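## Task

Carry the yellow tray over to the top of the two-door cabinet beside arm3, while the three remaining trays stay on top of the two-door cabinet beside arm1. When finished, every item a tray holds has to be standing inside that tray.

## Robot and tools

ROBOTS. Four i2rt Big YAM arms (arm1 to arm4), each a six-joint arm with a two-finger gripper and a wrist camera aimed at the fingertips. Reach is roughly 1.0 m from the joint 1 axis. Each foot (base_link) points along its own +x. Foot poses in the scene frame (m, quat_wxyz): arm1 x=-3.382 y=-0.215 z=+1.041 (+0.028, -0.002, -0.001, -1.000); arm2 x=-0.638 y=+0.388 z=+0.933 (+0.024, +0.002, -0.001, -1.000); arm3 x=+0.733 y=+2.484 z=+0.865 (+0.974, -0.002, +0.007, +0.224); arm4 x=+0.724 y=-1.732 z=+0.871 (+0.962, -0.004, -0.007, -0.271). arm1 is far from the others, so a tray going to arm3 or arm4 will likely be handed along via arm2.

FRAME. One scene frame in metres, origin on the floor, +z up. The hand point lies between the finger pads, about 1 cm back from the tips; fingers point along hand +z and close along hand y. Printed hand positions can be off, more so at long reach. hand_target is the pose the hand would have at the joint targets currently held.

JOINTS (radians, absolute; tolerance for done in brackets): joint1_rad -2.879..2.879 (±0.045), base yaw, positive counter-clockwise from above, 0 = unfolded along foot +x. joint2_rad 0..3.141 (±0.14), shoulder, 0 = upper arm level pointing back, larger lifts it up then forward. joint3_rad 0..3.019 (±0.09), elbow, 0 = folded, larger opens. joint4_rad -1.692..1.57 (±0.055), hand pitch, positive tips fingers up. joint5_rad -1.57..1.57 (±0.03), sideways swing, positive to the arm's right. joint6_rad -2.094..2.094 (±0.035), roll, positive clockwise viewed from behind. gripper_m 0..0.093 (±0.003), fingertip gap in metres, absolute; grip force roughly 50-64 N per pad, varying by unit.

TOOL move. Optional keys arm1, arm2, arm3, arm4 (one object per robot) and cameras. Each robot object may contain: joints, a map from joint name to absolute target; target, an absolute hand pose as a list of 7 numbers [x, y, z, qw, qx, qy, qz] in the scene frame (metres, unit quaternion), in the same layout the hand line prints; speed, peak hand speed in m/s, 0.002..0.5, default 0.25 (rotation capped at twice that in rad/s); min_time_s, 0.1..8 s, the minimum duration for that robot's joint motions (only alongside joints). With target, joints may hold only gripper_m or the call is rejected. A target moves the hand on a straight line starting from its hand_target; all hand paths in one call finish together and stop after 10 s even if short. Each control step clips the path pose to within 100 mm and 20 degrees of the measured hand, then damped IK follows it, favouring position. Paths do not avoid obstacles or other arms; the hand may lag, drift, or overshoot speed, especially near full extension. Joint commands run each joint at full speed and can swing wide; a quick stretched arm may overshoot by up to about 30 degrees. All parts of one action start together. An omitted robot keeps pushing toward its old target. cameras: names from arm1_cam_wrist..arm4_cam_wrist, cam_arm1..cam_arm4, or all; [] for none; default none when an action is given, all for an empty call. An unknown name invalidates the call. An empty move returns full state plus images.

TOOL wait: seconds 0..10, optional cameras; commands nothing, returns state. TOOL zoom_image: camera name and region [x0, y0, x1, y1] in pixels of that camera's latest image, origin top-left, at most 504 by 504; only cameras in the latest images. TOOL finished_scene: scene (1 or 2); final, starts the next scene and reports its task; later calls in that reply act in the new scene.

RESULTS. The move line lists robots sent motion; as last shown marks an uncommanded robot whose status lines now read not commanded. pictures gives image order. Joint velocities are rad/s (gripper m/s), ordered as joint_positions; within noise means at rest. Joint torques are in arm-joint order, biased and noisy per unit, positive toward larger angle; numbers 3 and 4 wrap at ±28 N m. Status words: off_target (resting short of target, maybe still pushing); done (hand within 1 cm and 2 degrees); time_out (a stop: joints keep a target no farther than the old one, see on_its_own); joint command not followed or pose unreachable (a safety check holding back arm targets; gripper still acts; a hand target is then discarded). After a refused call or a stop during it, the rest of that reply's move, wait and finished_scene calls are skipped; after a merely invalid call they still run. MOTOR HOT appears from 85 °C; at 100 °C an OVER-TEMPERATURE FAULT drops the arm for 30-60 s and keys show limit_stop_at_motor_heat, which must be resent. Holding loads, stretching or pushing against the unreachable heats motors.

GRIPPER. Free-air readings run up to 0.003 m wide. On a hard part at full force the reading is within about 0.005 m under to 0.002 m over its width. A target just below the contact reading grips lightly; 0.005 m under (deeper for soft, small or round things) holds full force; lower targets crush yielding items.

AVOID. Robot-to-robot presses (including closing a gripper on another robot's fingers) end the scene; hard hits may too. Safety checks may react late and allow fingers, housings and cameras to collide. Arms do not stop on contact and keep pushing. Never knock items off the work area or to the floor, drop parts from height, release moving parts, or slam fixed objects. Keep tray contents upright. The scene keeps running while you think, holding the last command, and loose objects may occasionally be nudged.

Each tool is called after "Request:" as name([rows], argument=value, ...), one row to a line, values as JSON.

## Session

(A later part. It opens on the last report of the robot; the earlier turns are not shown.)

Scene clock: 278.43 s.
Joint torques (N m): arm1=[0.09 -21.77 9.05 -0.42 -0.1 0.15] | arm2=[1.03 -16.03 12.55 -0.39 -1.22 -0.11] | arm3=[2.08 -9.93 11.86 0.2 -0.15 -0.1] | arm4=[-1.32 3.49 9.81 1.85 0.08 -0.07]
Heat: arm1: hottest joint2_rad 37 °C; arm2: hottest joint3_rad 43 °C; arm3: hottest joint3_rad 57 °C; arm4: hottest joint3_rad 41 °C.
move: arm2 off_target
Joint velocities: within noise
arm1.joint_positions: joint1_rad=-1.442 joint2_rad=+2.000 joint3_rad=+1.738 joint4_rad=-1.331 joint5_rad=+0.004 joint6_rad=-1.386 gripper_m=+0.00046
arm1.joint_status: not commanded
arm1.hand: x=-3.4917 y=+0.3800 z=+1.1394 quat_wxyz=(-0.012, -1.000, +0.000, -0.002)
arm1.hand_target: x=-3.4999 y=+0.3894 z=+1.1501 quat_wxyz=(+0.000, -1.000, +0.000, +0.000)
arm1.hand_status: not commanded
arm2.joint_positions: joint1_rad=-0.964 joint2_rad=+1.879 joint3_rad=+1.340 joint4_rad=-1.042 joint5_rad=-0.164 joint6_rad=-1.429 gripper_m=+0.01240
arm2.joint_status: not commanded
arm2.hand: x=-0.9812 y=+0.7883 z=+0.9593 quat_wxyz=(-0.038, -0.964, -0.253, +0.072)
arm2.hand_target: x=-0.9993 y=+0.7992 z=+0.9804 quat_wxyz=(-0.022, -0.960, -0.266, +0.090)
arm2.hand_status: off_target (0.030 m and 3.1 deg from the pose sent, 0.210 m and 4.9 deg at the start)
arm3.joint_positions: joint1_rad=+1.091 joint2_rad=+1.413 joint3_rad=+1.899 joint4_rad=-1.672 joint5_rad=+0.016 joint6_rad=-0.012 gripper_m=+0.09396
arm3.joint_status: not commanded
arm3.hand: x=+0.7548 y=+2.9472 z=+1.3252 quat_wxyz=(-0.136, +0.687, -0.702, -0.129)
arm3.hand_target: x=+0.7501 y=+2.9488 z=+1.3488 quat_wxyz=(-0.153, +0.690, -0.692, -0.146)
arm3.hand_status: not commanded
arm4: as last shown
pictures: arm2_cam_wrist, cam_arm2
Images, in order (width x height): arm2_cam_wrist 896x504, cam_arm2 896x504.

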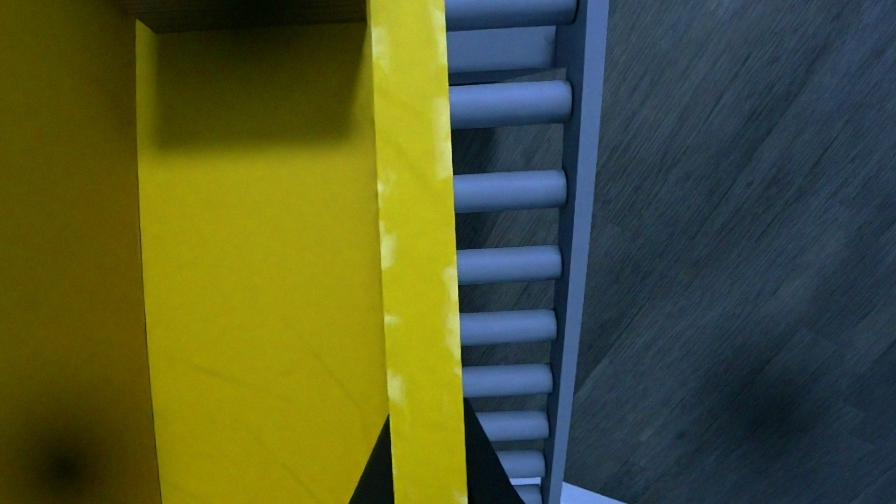

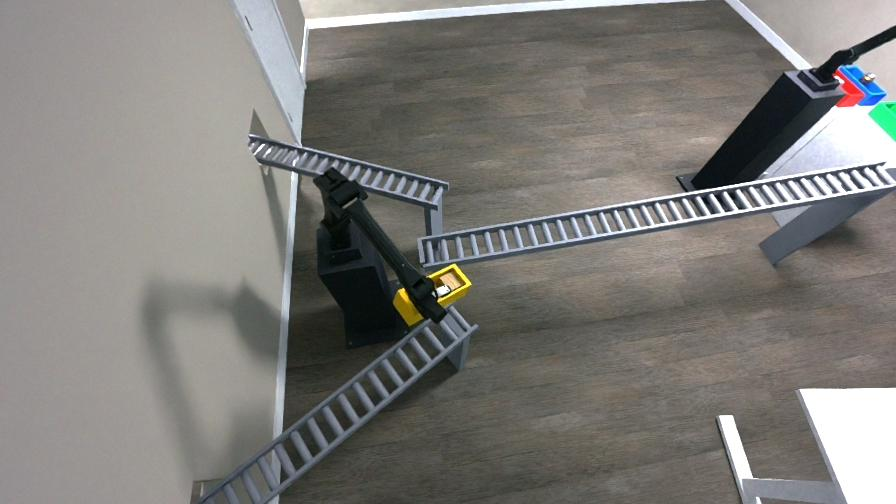

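Request:
move(arm2={"target":[-0.98,0.915,0.99,0.027,0.949,0.304,-0.09],"speed":0.2}, cameras=["cam_arm2","arm2_cam_wrist"])

Request:
zoom_image(camera="cam_arm2", region=[340, 260, 500, 420])

Scene clock: 287.47 s.
Joint torques (N m): arm1=[-0.15 -21.83 9.03 -0.39 -0.1 0.13] | arm2=[1.26 -19.19 13.53 -0.62 -1.18 -0.12] | arm3=[2.02 -9.82 11.85 0.24 -0.16 -0.11] | arm4=[-0.85 3.49 9.74 1.84 0.02 -0.06]
Heat: arm1: hottest joint2_rad 37 °C; arm2: hottest joint3_rad 45 °C; arm3: hottest joint3_rad 57 °C; arm4: hottest joint3_rad 41 °C.
move: arm2 off_target
Joint velocities: within noise
arm1, arm3, arm4: as last shown
arm2.joint_positions: joint1_rad=-1.103 joint2_rad=+2.087 joint3_rad=+1.698 joint4_rad=-1.233 joint5_rad=-0.169 joint6_rad=-1.653 gripper_m=+0.01240
arm2.joint_status: not commanded
arm2.hand: x=-0.9637 y=+0.9029 z=+0.9666 quat_wxyz=(-0.045, -0.953, -0.291, +0.076)
arm2.hand_target: x=-0.9793 y=+0.9139 z=+0.9903 quat_wxyz=(-0.026, -0.948, -0.304, +0.090)
arm2.hand_status: off_target (0.031 m and 3.0 deg from the pose sent, 0.130 m and 6.6 deg at the start)
pictures: arm2_cam_wrist, cam_arm2
Images, in order (width x height): arm2_cam_wrist 896x504, cam_arm2 896x504.

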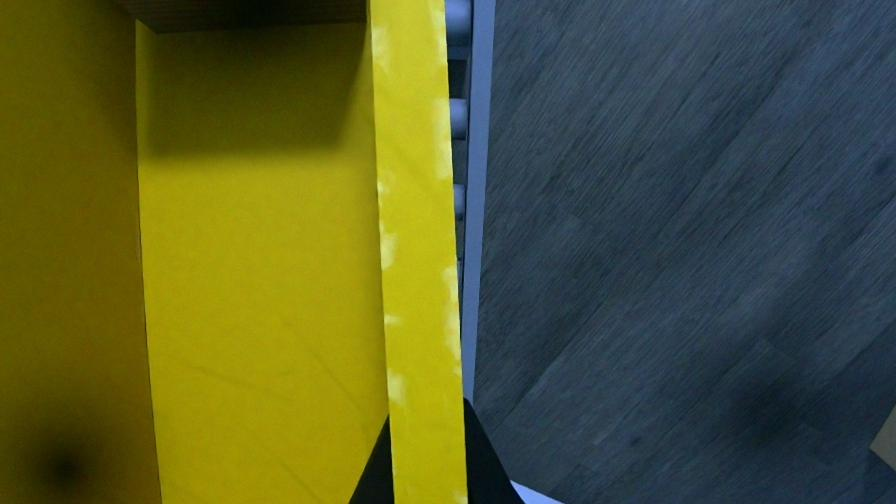

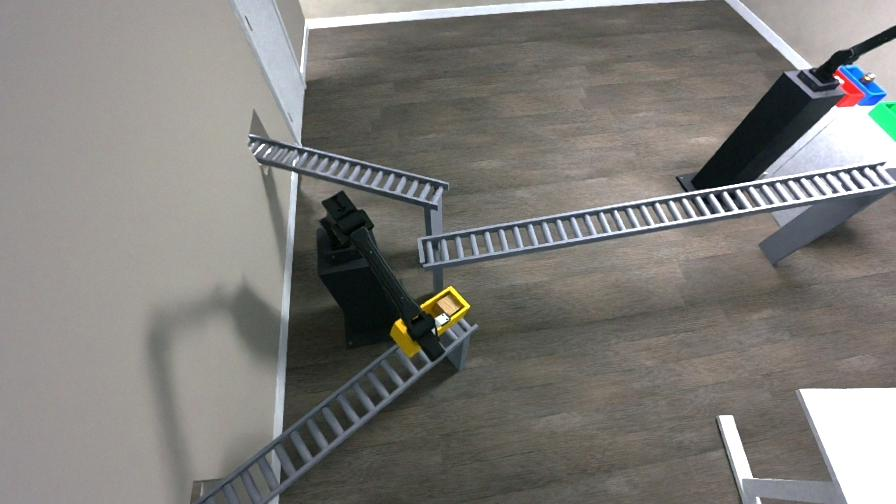

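Scaled by 3.150 from the camera's image (finer frame: 1280x720).

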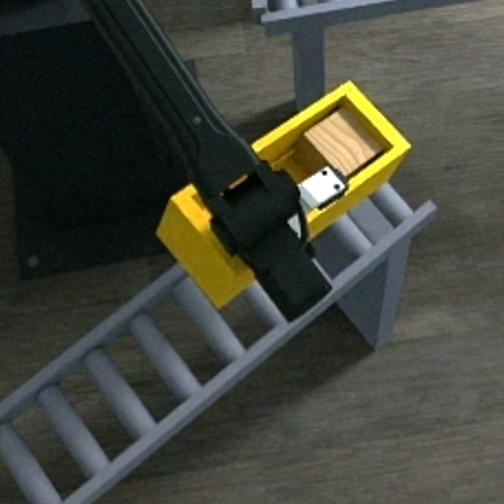

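Request:
move(arm2={"target":[-0.985,0.922,0.9,0.03,0.947,0.303,-0.13],"speed":0.15}, cameras=["cam_arm2","arm2_cam_wrist"])

Request:
zoom_image(camera="cam_arm2", region=[340, 260, 500, 420])

Scene clock: 293.70 s.
Joint torques (N m): arm1=[-0.15 -21.77 9.05 -0.44 -0.09 0.13] | arm2=[-0.32 -21.13 9.1 0.17 -1.27 -0.05] | arm3=[2.14 -9.82 11.9 0.25 -0.17 -0.1] | arm4=[-0.56 3.55 9.85 1.91 0.05 -0.07]
Heat: arm1: hottest joint3_rad 38 °C; arm2: hottest joint3_rad 47 °C; arm3: hottest joint3_rad 58 °C; arm4: hottest joint3_rad 41 °C.
move: arm2 off_target
Joint velocities: within noise
arm1, arm3, arm4: as last shown
arm2.joint_positions: joint1_rad=-1.105 joint2_rad=+2.225 joint3_rad=+1.688 joint4_rad=-1.076 joint5_rad=-0.247 joint6_rad=-1.676 gripper_m=+0.01240
arm2.joint_status: not commanded
arm2.hand: x=-0.9812 y=+0.9106 z=+0.8815 quat_wxyz=(-0.047, -0.946, -0.299, +0.115)
arm2.hand_target: x=-0.9848 y=+0.9217 z=+0.9000 quat_wxyz=(-0.030, -0.944, -0.302, +0.129)
arm2.hand_status: off_target (0.022 m and 2.6 deg from the pose sent, 0.072 m and 6.6 deg at the start)
pictures: arm2_cam_wrist, cam_arm2
Images, in order (width x height): arm2_cam_wrist 896x504, cam_arm2 896x504.

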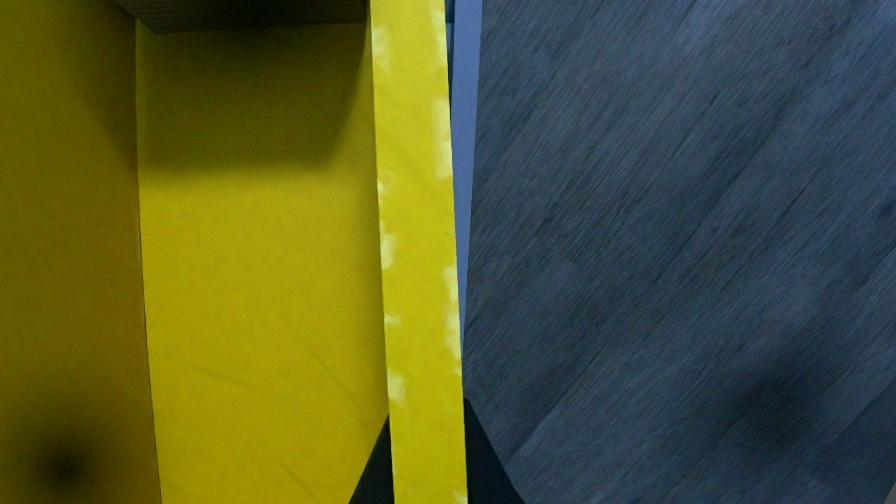

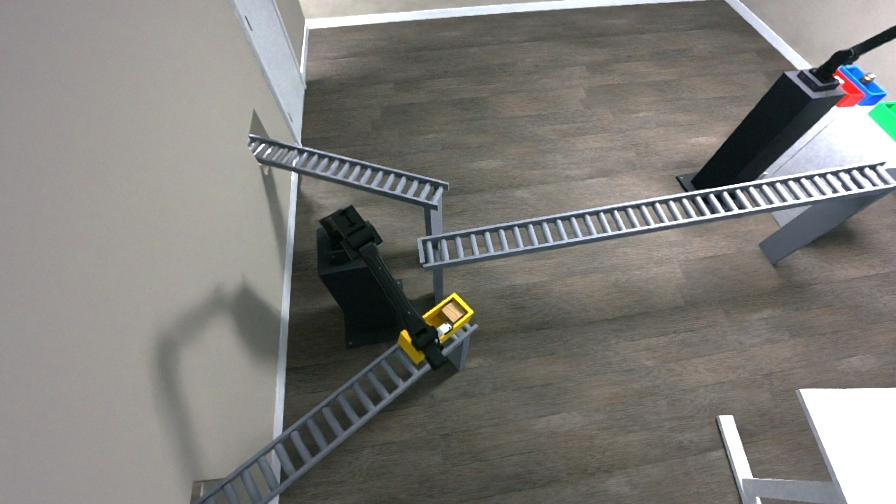

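Scaled by 3.150 from the camera's image (finer frame: 1280x720).

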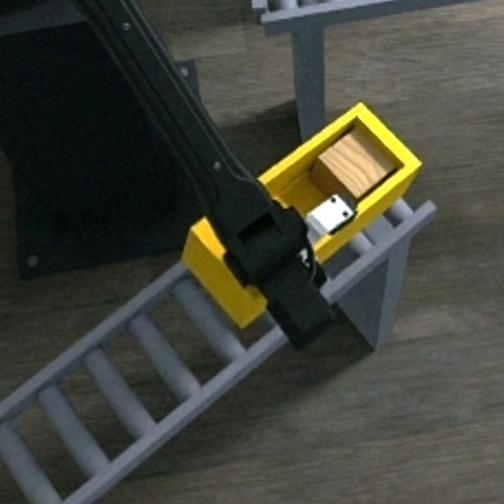

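Request:
move(arm2={"target":[-0.958,0.935,0.855,0.025,0.947,0.303,-0.125],"speed":0.12}, cameras=["cam_arm2","arm2_cam_wrist"])

Request:
zoom_image(camera="cam_arm2", region=[340, 260, 500, 420])

Scene clock: 299.50 s.
Joint torques (N m): arm1=[-0.03 -21.48 9.06 -0.43 -0.1 0.14] | arm2=[0.79 -21.19 8.64 0.24 -1.22 -0.05] | arm3=[1.85 -9.7 11.9 0.28 -0.15 -0.1] | arm4=[-0.09 3.19 9.73 1.81 0.07 -0.08]
Heat: arm1: hottest joint3_rad 38 °C; arm2: hottest joint3_rad 46 °C; arm3: hottest joint3_rad 58 °C; arm4: hottest joint3_rad 42 °C.
move: arm2 off_target
Joint velocities: within noise
arm1, arm3, arm4: as last shown
arm2.joint_positions: joint1_rad=-1.161 joint2_rad=+2.279 joint3_rad=+1.664 joint4_rad=-0.994 joint5_rad=-0.236 joint6_rad=-1.720 gripper_m=+0.01240
arm2.joint_status: not commanded
arm2.hand: x=-0.9491 y=+0.9280 z=+0.8407 quat_wxyz=(-0.039, -0.948, -0.295, +0.112)
arm2.hand_target: x=-0.9579 y=+0.9348 z=+0.8551 quat_wxyz=(-0.025, -0.945, -0.302, +0.125)
arm2.hand_status: off_target (0.018 m and 2.3 deg from the pose sent, 0.043 m and 2.8 deg at the start)
pictures: arm2_cam_wrist, cam_arm2
Images, in order (width x height): arm2_cam_wrist 896x504, cam_arm2 896x504.

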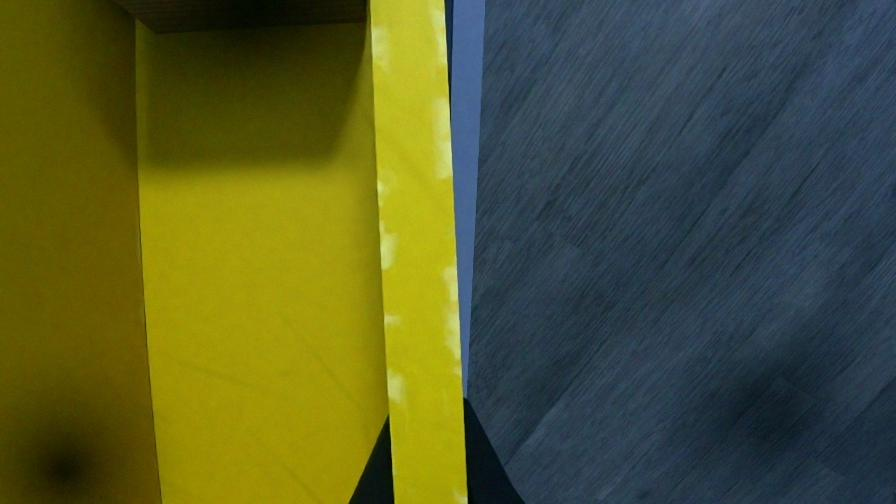

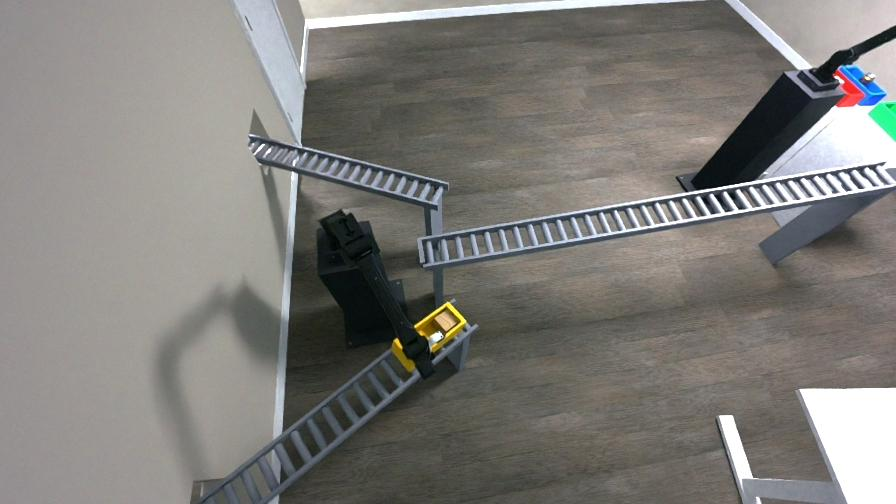

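Scaled by 3.150 from the camera's image (finer frame: 1280x720).

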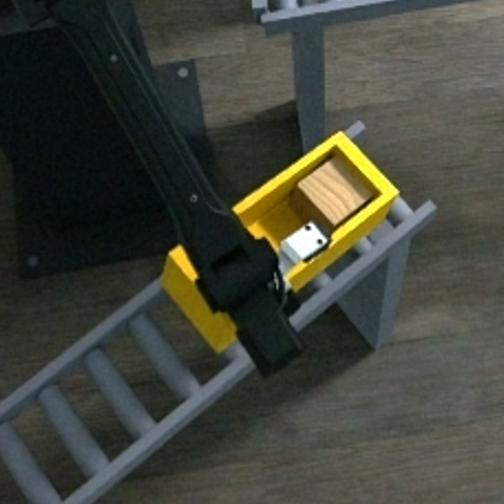

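Request:
move(arm2={"target":[-0.958,0.934,0.815,0.025,0.947,0.303,-0.125],"speed":0.1}, cameras=["cam_arm2","arm2_cam_wrist"])

Request:
zoom_image(camera="cam_arm2", region=[340, 260, 500, 420])

Scene clock: 303.13 s.
Joint torques (N m): arm1=[0.15 -21.66 9.03 -0.44 -0.1 0.14] | arm2=[0.73 -21.36 8.13 0.16 -1.25 -0.04] | arm3=[1.96 -9.7 11.86 0.23 -0.16 -0.11] | arm4=[-1.14 3.43 9.8 1.99 0.08 -0.11]
Heat: arm1: hottest joint3_rad 38 °C; arm2: hottest joint3_rad 46 °C; arm3: hottest joint3_rad 58 °C; arm4: hottest joint3_rad 42 °C.
move: arm2 off_target
Joint velocities: within noise
arm1, arm3, arm4: as last shown
arm2.joint_positions: joint1_rad=-1.161 joint2_rad=+2.339 joint3_rad=+1.657 joint4_rad=-0.925 joint5_rad=-0.236 joint6_rad=-1.721 gripper_m=+0.01240
arm2.joint_status: not commanded
arm2.hand: x=-0.9485 y=+0.9271 z=+0.8018 quat_wxyz=(-0.038, -0.948, -0.295, +0.113)
arm2.hand_target: x=-0.9579 y=+0.9337 z=+0.8150 quat_wxyz=(-0.025, -0.945, -0.302, +0.125)
arm2.hand_status: off_target (0.018 m and 2.2 deg from the pose sent, 0.028 m and 2.3 deg at the start)
pictures: arm2_cam_wrist, cam_arm2
Images, in order (width x height): arm2_cam_wrist 896x504, cam_arm2 896x504.

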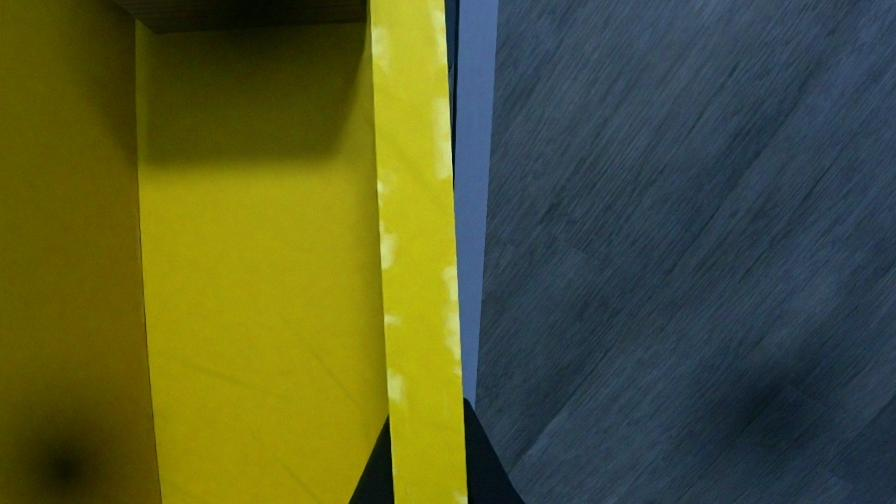

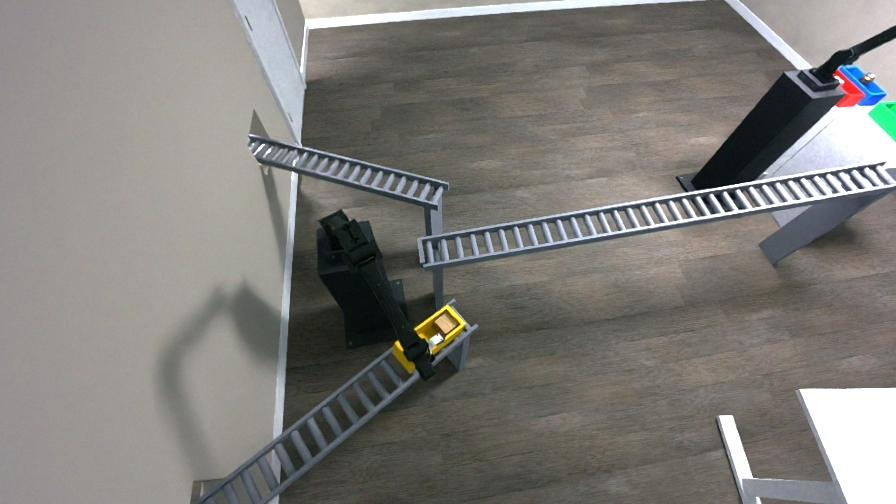

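Scaled by 3.150 from the camera's image (finer frame: 1280x720).

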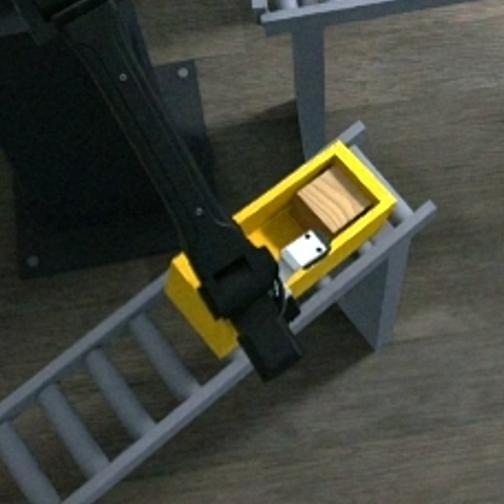

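Request:
move(arm2={"target":[-0.958,0.934,0.78,0.02,0.947,0.303,-0.12],"speed":0.1}, cameras=["cam_arm2","arm2_cam_wrist"])

Request:
zoom_image(camera="cam_arm2", region=[340, 260, 500, 420])

Scene clock: 307.57 s.
Joint torques (N m): arm1=[0.09 -21.71 9.02 -0.43 -0.08 0.14] | arm2=[0.62 -18.78 7.77 0.61 -0.11 -0.04] | arm3=[1.96 -9.93 11.84 0.23 -0.17 -0.11] | arm4=[-0.44 3.19 9.94 2.03 0.04 -0.08]
Heat: arm1: hottest joint3_rad 38 °C; arm2: hottest joint3_rad 45 °C; arm3: hottest joint3_rad 58 °C; arm4: hottest joint3_rad 42 °C.
move: arm2 done
Joint velocities: within noise
arm1, arm3, arm4: as last shown
arm2.joint_positions: joint1_rad=-1.156 joint2_rad=+2.363 joint3_rad=+1.657 joint4_rad=-0.867 joint5_rad=-0.251 joint6_rad=-1.717 gripper_m=+0.01240
arm2.joint_status: not commanded
arm2.hand: x=-0.9571 y=+0.9312 z=+0.7879 quat_wxyz=(-0.023, -0.947, -0.298, +0.122)
arm2.hand_target: x=-0.9580 y=+0.9338 z=+0.7802 quat_wxyz=(-0.020, -0.945, -0.302, +0.120)
arm2.hand_status: done (0.008 m and 0.7 deg from the pose sent, 0.025 m and 2.3 deg at the start)
pictures: arm2_cam_wrist, cam_arm2
Images, in order (width x height): arm2_cam_wrist 896x504, cam_arm2 896x504.

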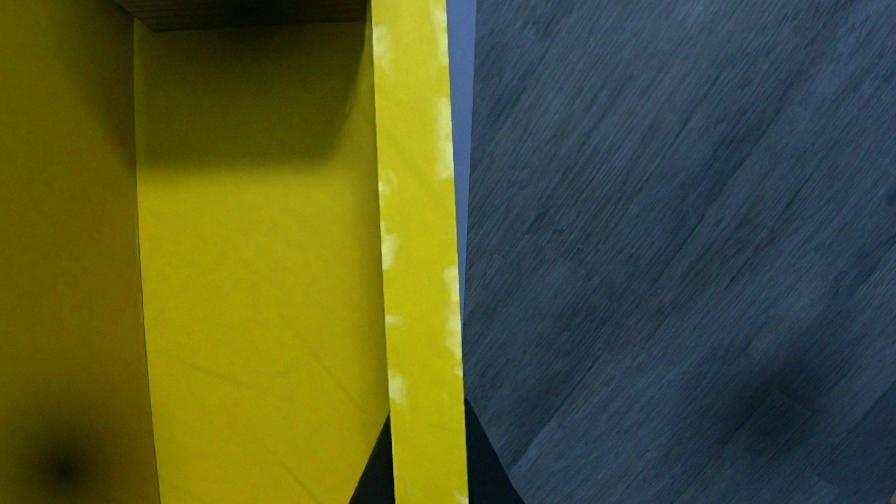

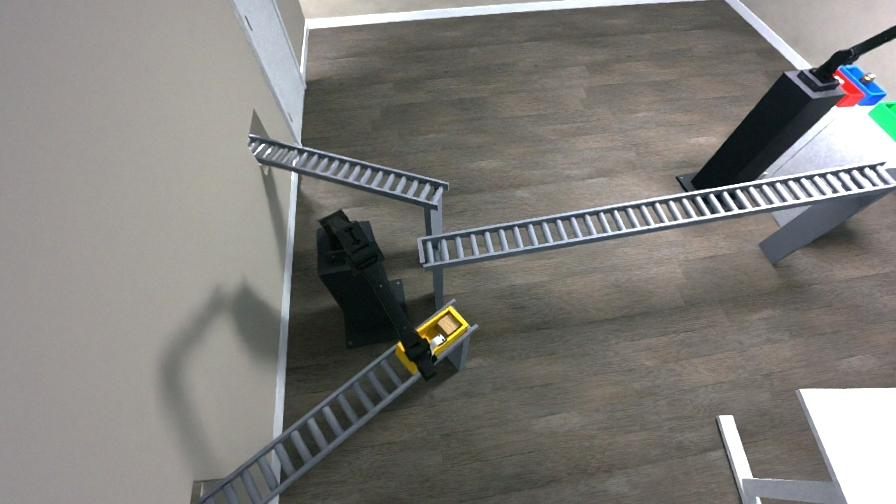

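Scaled by 3.150 from the camera's image (finer frame: 1280x720).

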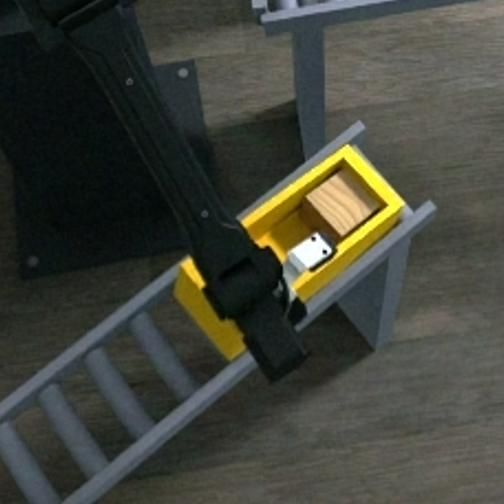

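Request:
move(arm2={"target":[-0.951,0.922,0.815,0.02,0.947,0.303,-0.12],"speed":0.1})

Request:
move(arm2={"target":[-0.951,0.922,0.77,0.015,0.947,0.303,-0.115],"speed":0.1}, cameras=["cam_arm2","arm2_cam_wrist"])

Request:
zoom_image(camera="cam_arm2", region=[340, 260, 500, 420])

Scene clock: 312.83 s.
Joint torques (N m): arm1=[-0.09 -21.66 9.05 -0.54 -0.09 0.15] | arm2=[0.44 -22.3 6.87 -0.32 -0.85 -0.08] | arm3=[1.85 -9.76 11.9 0.23 -0.16 -0.11] | arm4=[-0.67 2.84 9.98 1.95 0.01 -0.11]
Heat: arm1: hottest joint3_rad 38 °C; arm2: hottest joint3_rad 45 °C; arm3: hottest joint3_rad 58 °C; arm4: hottest joint3_rad 42 °C.
move: arm2 off_target
Joint velocities: within noise
arm1, arm3, arm4: as last shown
arm2.joint_positions: joint1_rad=-1.156 joint2_rad=+2.328 joint3_rad=+1.600 joint4_rad=-0.867 joint5_rad=-0.234 joint6_rad=-1.712 gripper_m=+0.01240
arm2.joint_status: not commanded
arm2.hand: x=-0.9460 y=+0.9157 z=+0.7916 quat_wxyz=(-0.032, -0.949, -0.294, +0.112)
arm2.hand_target: x=-0.9510 y=+0.9219 z=+0.8146 quat_wxyz=(-0.020, -0.945, -0.303, +0.120)
arm2.hand_status: off_target (0.025 m and 2.0 deg from the pose sent, 0.029 m and 0.7 deg at the start)
pictures: none

Scene clock: 313.87 s.
Joint torques (N m): arm1=[0.09 -21.66 8.98 -0.43 -0.08 0.15] | arm2=[0.09 -18.08 7.32 1.06 0.17 -0.02] | arm3=[2.02 -9.7 11.89 0.18 -0.16 -0.11] | arm4=[-0.91 3.49 9.77 1.91 0.02 -0.09]
Heat: arm1: hottest joint3_rad 38 °C; arm2: hottest joint3_rad 44 °C; arm3: hottest joint3_rad 58 °C; arm4: hottest joint3_rad 42 °C.
move: arm2 off_target
Joint velocities: within noise
arm1, arm3: as last shown
arm2.joint_positions: joint1_rad=-1.151 joint2_rad=+2.346 joint3_rad=+1.593 joint4_rad=-0.820 joint5_rad=-0.246 joint6_rad=-1.715 gripper_m=+0.01240
arm2.joint_status: not commanded
arm2.hand: x=-0.9519 y=+0.9158 z=+0.7794 quat_wxyz=(-0.023, -0.946, -0.299, +0.120)
arm2.hand_target: x=-0.9508 y=+0.9217 z=+0.7701 quat_wxyz=(-0.015, -0.946, -0.303, +0.115)
arm2.hand_status: off_target (0.011 m and 1.2 deg from the pose sent, 0.023 m and 2.3 deg at the start)
arm4.joint_positions: joint1_rad=+0.611 joint2_rad=+0.619 joint3_rad=+1.338 joint4_rad=-1.545 joint5_rad=+0.202 joint6_rad=+0.301 gripper_m=+0.09396
arm4.joint_status: not commanded
arm4.hand: x=+0.9262 y=-1.7486 z=+1.3507 quat_wxyz=(-0.379, -0.145, -0.914, +0.032)
arm4.hand_target: x=+0.9250 y=-1.7486 z=+1.3597 quat_wxyz=(-0.389, -0.145, -0.909, +0.029)
arm4.hand_status: not commanded
pictures: arm2_cam_wrist, cam_arm2
Images, in order (width x height): arm2_cam_wrist 896x504, cam_arm2 896x504.

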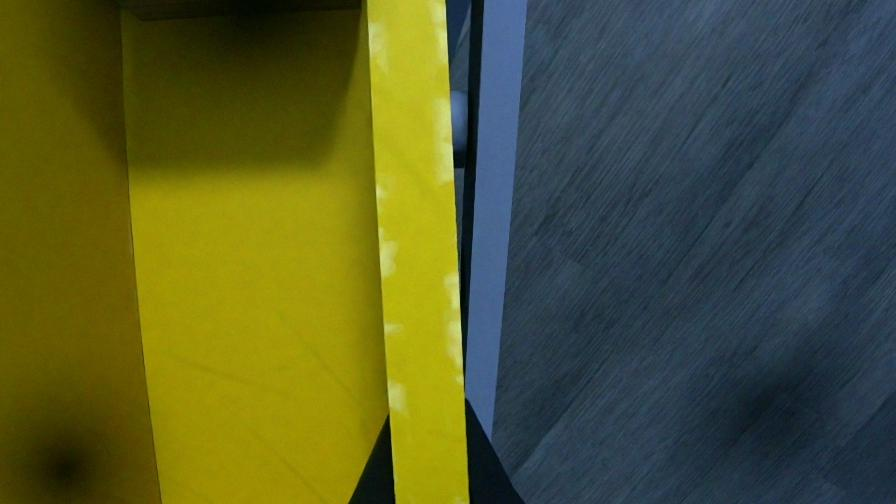

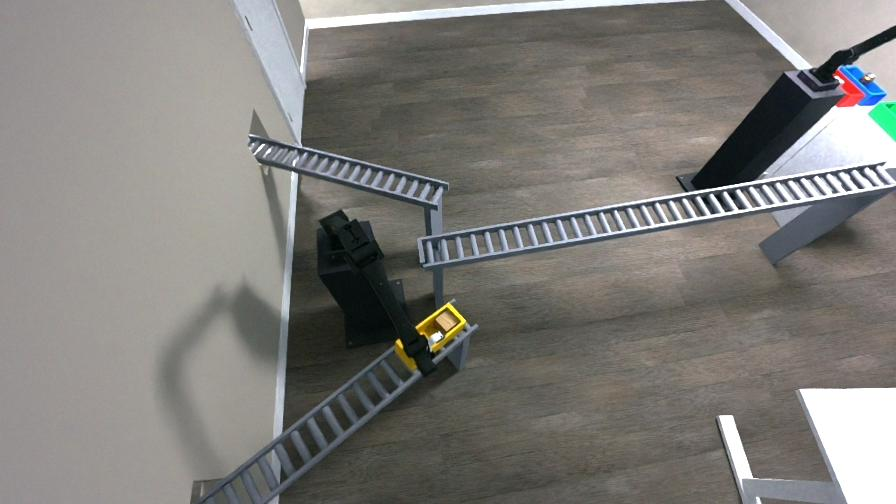

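Scaled by 3.150 from the camera's image (finer frame: 1280x720).

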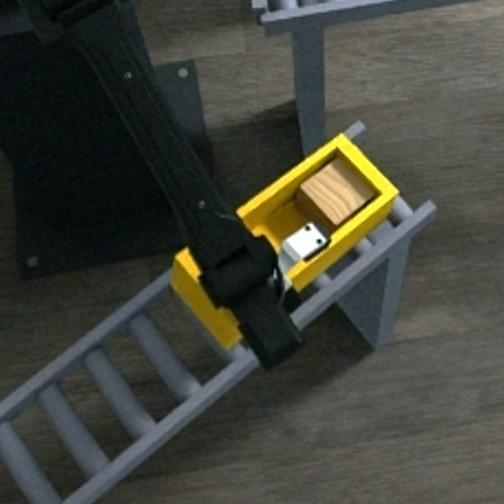

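Request:
move(arm2={"target":[-0.9545,0.928,0.81,0.015,0.947,0.303,-0.115],"speed":0.1})

Request:
move(arm2={"target":[-0.9545,0.927,0.765,0.01,0.947,0.303,-0.11],"speed":0.1}, cameras=["cam_arm2","arm2_cam_wrist"])

Request:
zoom_image(camera="cam_arm2", region=[340, 260, 500, 420])

Scene clock: 319.30 s.
Joint torques (N m): arm1=[0.09 -21.48 9.02 -0.36 -0.09 0.15] | arm2=[0.5 -21.77 9.13 -0.87 -0.55 -0.04] | arm3=[1.96 -9.88 11.85 0.28 -0.15 -0.11] | arm4=[-0.56 3.43 9.84 1.91 0.05 -0.09]
Heat: arm1: hottest joint3_rad 38 °C; arm2: hottest joint3_rad 44 °C; arm3: hottest joint3_rad 58 °C; arm4: hottest joint3_rad 42 °C.
move: arm2 off_target
Joint velocities: within noise
arm1.joint_positions: joint1_rad=-1.442 joint2_rad=+2.000 joint3_rad=+1.738 joint4_rad=-1.331 joint5_rad=+0.004 joint6_rad=-1.386 gripper_m=+0.00046
arm1.joint_status: not commanded
arm1.hand: x=-3.4917 y=+0.3800 z=+1.1394 quat_wxyz=(-0.012, -1.000, +0.000, -0.002)
arm1.hand_target: x=-3.4999 y=+0.3894 z=+1.1501 quat_wxyz=(+0.000, -1.000, +0.000, +0.000)
arm1.hand_status: not commanded
arm2.joint_positions: joint1_rad=-1.151 joint2_rad=+2.335 joint3_rad=+1.593 joint4_rad=-0.845 joint5_rad=-0.229 joint6_rad=-1.714 gripper_m=+0.01240
arm2.joint_status: not commanded
arm2.hand: x=-0.9479 y=+0.9145 z=+0.7853 quat_wxyz=(-0.028, -0.948, -0.298, +0.110)
arm2.hand_target: x=-0.9542 y=+0.9275 z=+0.8098 quat_wxyz=(-0.015, -0.946, -0.303, +0.115)
arm2.hand_status: off_target (0.029 m and 1.7 deg from the pose sent, 0.033 m and 1.2 deg at the start)
arm3.joint_positions: joint1_rad=+1.091 joint2_rad=+1.413 joint3_rad=+1.899 joint4_rad=-1.672 joint5_rad=+0.016 joint6_rad=-0.012 gripper_m=+0.09396
arm3.joint_status: not commanded
arm3.hand: x=+0.7548 y=+2.9472 z=+1.3252 quat_wxyz=(-0.136, +0.687, -0.702, -0.129)
arm3.hand_target: x=+0.7501 y=+2.9488 z=+1.3488 quat_wxyz=(-0.153, +0.690, -0.692, -0.146)
arm3.hand_status: not commanded
arm4: as last shown
pictures: none

Scene clock: 320.33 s.
Joint torques (N m): arm1=[-0.09 -21.77 9.05 -0.39 -0.1 0.14] | arm2=[0.32 -17.73 8.79 0.84 0.19 0.02] | arm3=[1.96 -9.76 11.89 0.25 -0.16 -0.13] | arm4=[-0.15 3.43 10 1.8 0.06 -0.06]
Heat: arm1: hottest joint3_rad 38 °C; arm2: hottest joint3_rad 44 °C; arm3: hottest joint3_rad 58 °C; arm4: hottest joint3_rad 42 °C.
move: arm2 off_target
Joint velocities: within noise
arm1, arm3, arm4: as last shown
arm2.joint_positions: joint1_rad=-1.148 joint2_rad=+2.357 joint3_rad=+1.593 joint4_rad=-0.806 joint5_rad=-0.235 joint6_rad=-1.714 gripper_m=+0.01240
arm2.joint_status: not commanded
arm2.hand: x=-0.9516 y=+0.9161 z=+0.7724 quat_wxyz=(-0.021, -0.947, -0.300, +0.114)
arm2.hand_target: x=-0.9542 y=+0.9266 z=+0.7653 quat_wxyz=(-0.010, -0.947, -0.303, +0.110)
arm2.hand_status: off_target (0.013 m and 1.4 deg from the pose sent, 0.025 m and 2.2 deg at the start)
pictures: arm2_cam_wrist, cam_arm2
Images, in order (width x height): arm2_cam_wrist 896x504, cam_arm2 896x504.

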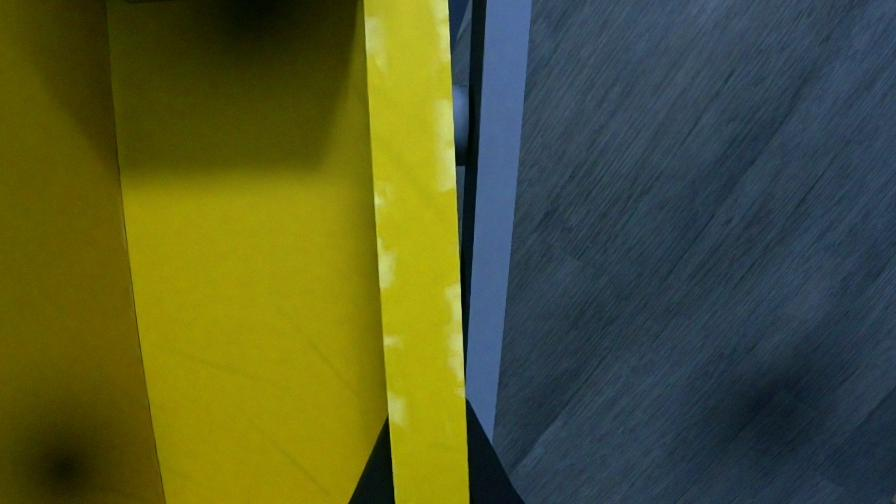

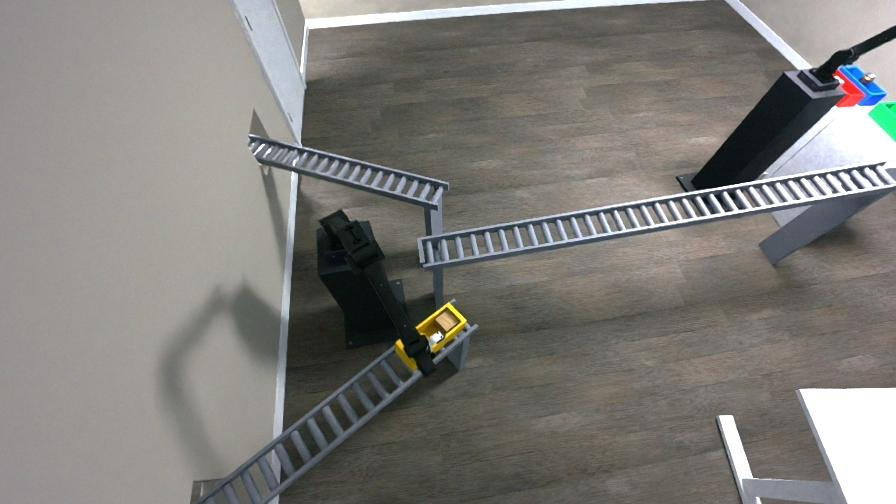

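Scaled by 3.150 from the camera's image (finer frame: 1280x720).

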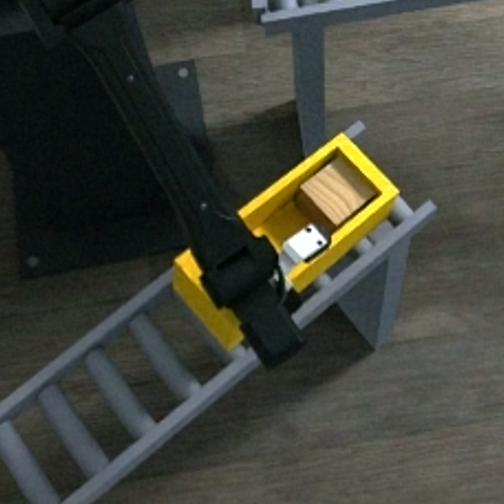

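Request:
move(arm2={"target":[-0.961,0.938,0.825,0.01,0.947,0.303,-0.11],"speed":0.1})

Request:
move(arm2={"target":[-0.959,0.934,0.76,0.005,0.947,0.303,-0.11],"speed":0.1}, cameras=["cam_arm2","arm2_cam_wrist"])

Request:
zoom_image(camera="cam_arm2", region=[340, 260, 500, 420])

Scene clock: 324.53 s.
Joint torques (N m): arm1=[-0.03 -21.48 9.01 -0.49 -0.09 0.15] | arm2=[0.38 -22.18 10.29 -0.69 -0.73 0.02] | arm3=[2.02 -9.93 11.85 0.27 -0.16 -0.12] | arm4=[-0.79 3.49 9.89 1.83 0.07 -0.11]
Heat: arm1: hottest joint3_rad 38 °C; arm2: hottest joint3_rad 44 °C; arm3: hottest joint3_rad 58 °C; arm4: hottest joint3_rad 42 °C.
move: arm2 off_target
Joint velocities: within noise
arm1, arm3, arm4: as last shown
arm2.joint_positions: joint1_rad=-1.148 joint2_rad=+2.335 joint3_rad=+1.619 joint4_rad=-0.886 joint5_rad=-0.214 joint6_rad=-1.714 gripper_m=+0.01240
arm2.joint_status: not commanded
arm2.hand: x=-0.9484 y=+0.9177 z=+0.7926 quat_wxyz=(-0.034, -0.948, -0.299, +0.101)
arm2.hand_target: x=-0.9604 y=+0.9371 z=+0.8252 quat_wxyz=(-0.010, -0.947, -0.303, +0.110)
arm2.hand_status: off_target (0.040 m and 3.0 deg from the pose sent, 0.058 m and 1.4 deg at the start)
pictures: none

Scene clock: 325.73 s.
Joint torques (N m): arm1=[-0.03 -21.71 9.05 -0.43 -0.09 0.15] | arm2=[0.32 -17.96 8.8 1.28 -0.01 0.09] | arm3=[1.9 -9.7 11.92 0.27 -0.15 -0.1] | arm4=[-0.44 4.01 9.76 1.99 0.06 -0.07]
Heat: arm1: hottest joint3_rad 38 °C; arm2: hottest joint3_rad 44 °C; arm3: hottest joint3_rad 58 °C; arm4: hottest joint3_rad 42 °C.
move: arm2 off_target
Joint velocities: within noise
arm1, arm3, arm4: as last shown
arm2.joint_positions: joint1_rad=-1.146 joint2_rad=+2.376 joint3_rad=+1.619 joint4_rad=-0.812 joint5_rad=-0.229 joint6_rad=-1.718 gripper_m=+0.01240
arm2.joint_status: not commanded
arm2.hand: x=-0.9550 y=+0.9213 z=+0.7680 quat_wxyz=(-0.020, -0.946, -0.304, +0.112)
arm2.hand_target: x=-0.9587 y=+0.9335 z=+0.7603 quat_wxyz=(-0.005, -0.947, -0.303, +0.110)
arm2.hand_status: off_target (0.016 m and 1.7 deg from the pose sent, 0.038 m and 3.5 deg at the start)
pictures: arm2_cam_wrist, cam_arm2
Images, in order (width x height): arm2_cam_wrist 896x504, cam_arm2 896x504.

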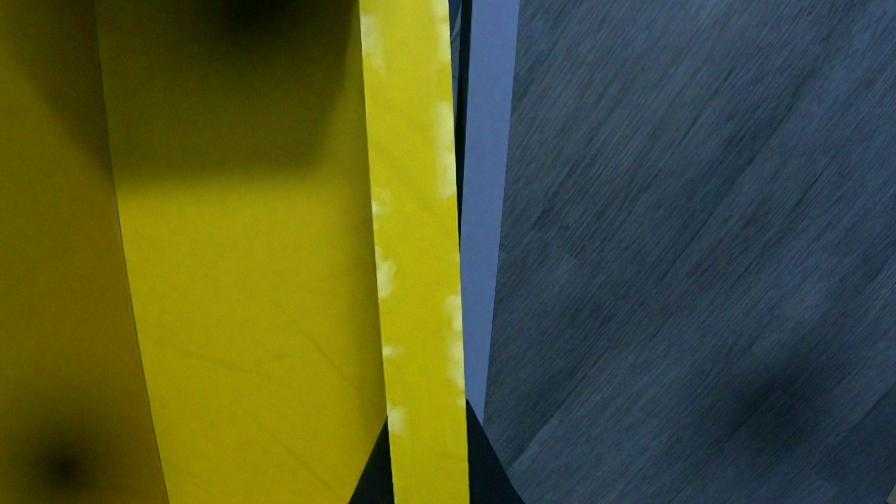

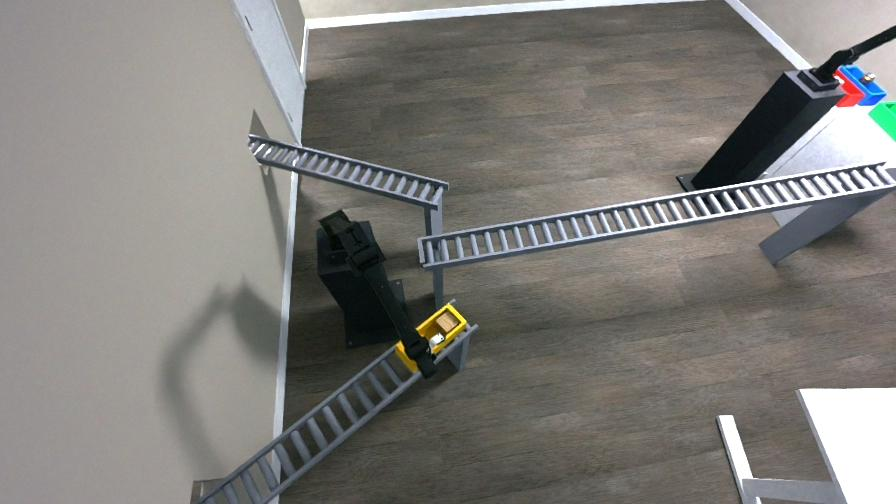

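Scaled by 3.150 from the camera's image (finer frame: 1280x720).

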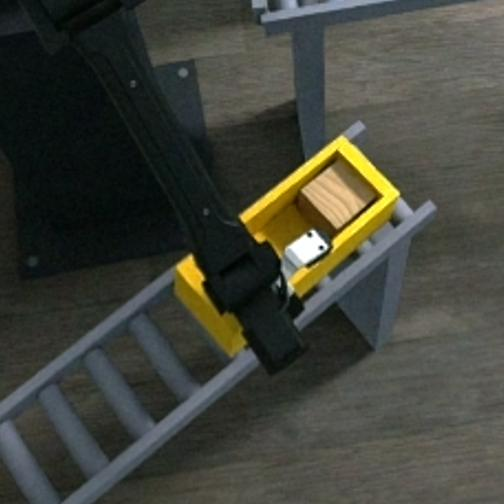

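Request:
move(arm2={"target":[-0.959,0.934,0.735,0.005,0.95,0.303,-0.08],"speed":0.1}, cameras=["cam_arm2","arm2_cam_wrist"])

Request:
zoom_image(camera="cam_arm2", region=[340, 260, 500, 420])

Scene clock: 334.03 s.
Joint torques (N m): arm1=[0.03 -21.77 9.01 -0.44 -0.1 0.15] | arm2=[1.49 -17.55 9.39 0.68 0.09 0.21] | arm3=[1.9 -9.82 11.88 0.28 -0.16 -0.11] | arm4=[-0.85 3.9 9.83 1.87 0.04 -0.03]
Heat: arm1: hottest joint3_rad 38 °C; arm2: hottest joint3_rad 44 °C; arm3: hottest joint3_rad 58 °C; arm4: hottest joint3_rad 42 °C.
move: arm2 off_target
Joint velocities: within noise
arm1, arm3, arm4: as last shown
arm2.joint_positions: joint1_rad=-1.142 joint2_rad=+2.418 joint3_rad=+1.630 joint4_rad=-0.778 joint5_rad=-0.170 joint6_rad=-1.718 gripper_m=+0.01240
arm2.joint_status: not commanded
arm2.hand: x=-0.9483 y=+0.9260 z=+0.7442 quat_wxyz=(-0.013, -0.948, -0.306, +0.083)
arm2.hand_target: x=-0.9588 y=+0.9334 z=+0.7354 quat_wxyz=(-0.005, -0.950, -0.303, +0.080)
arm2.hand_status: off_target (0.016 m and 1.1 deg from the pose sent, 0.036 m and 4.0 deg at the start)
pictures: arm2_cam_wrist, cam_arm2
Images, in order (width x height): arm2_cam_wrist 896x504, cam_arm2 896x504.

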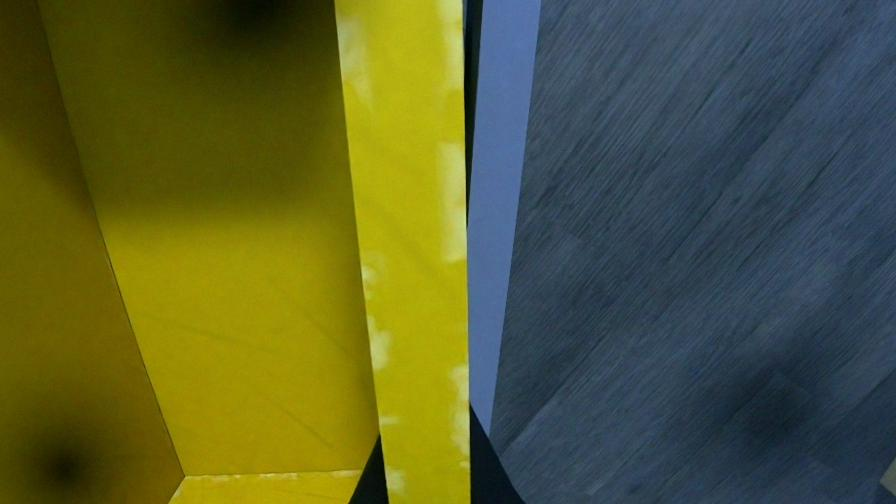

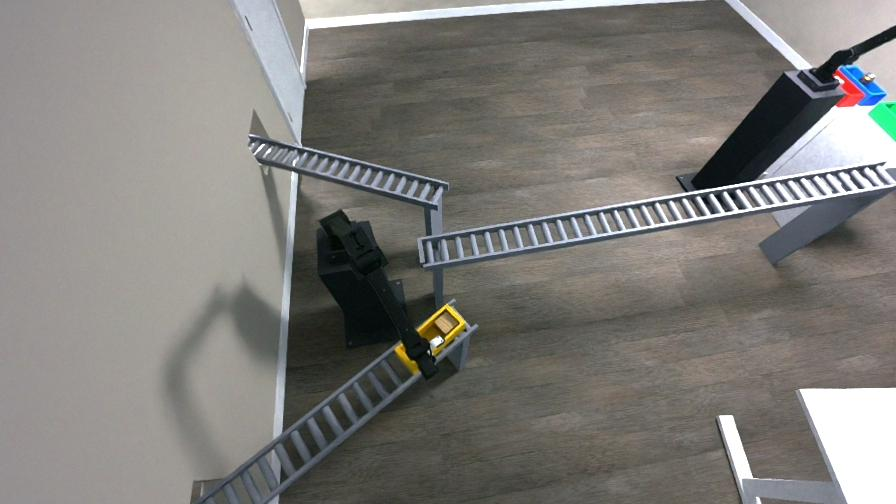

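Scaled by 3.150 from the camera's image (finer frame: 1280x720).

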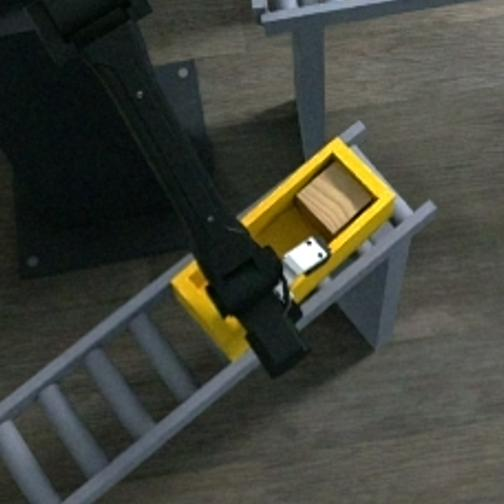

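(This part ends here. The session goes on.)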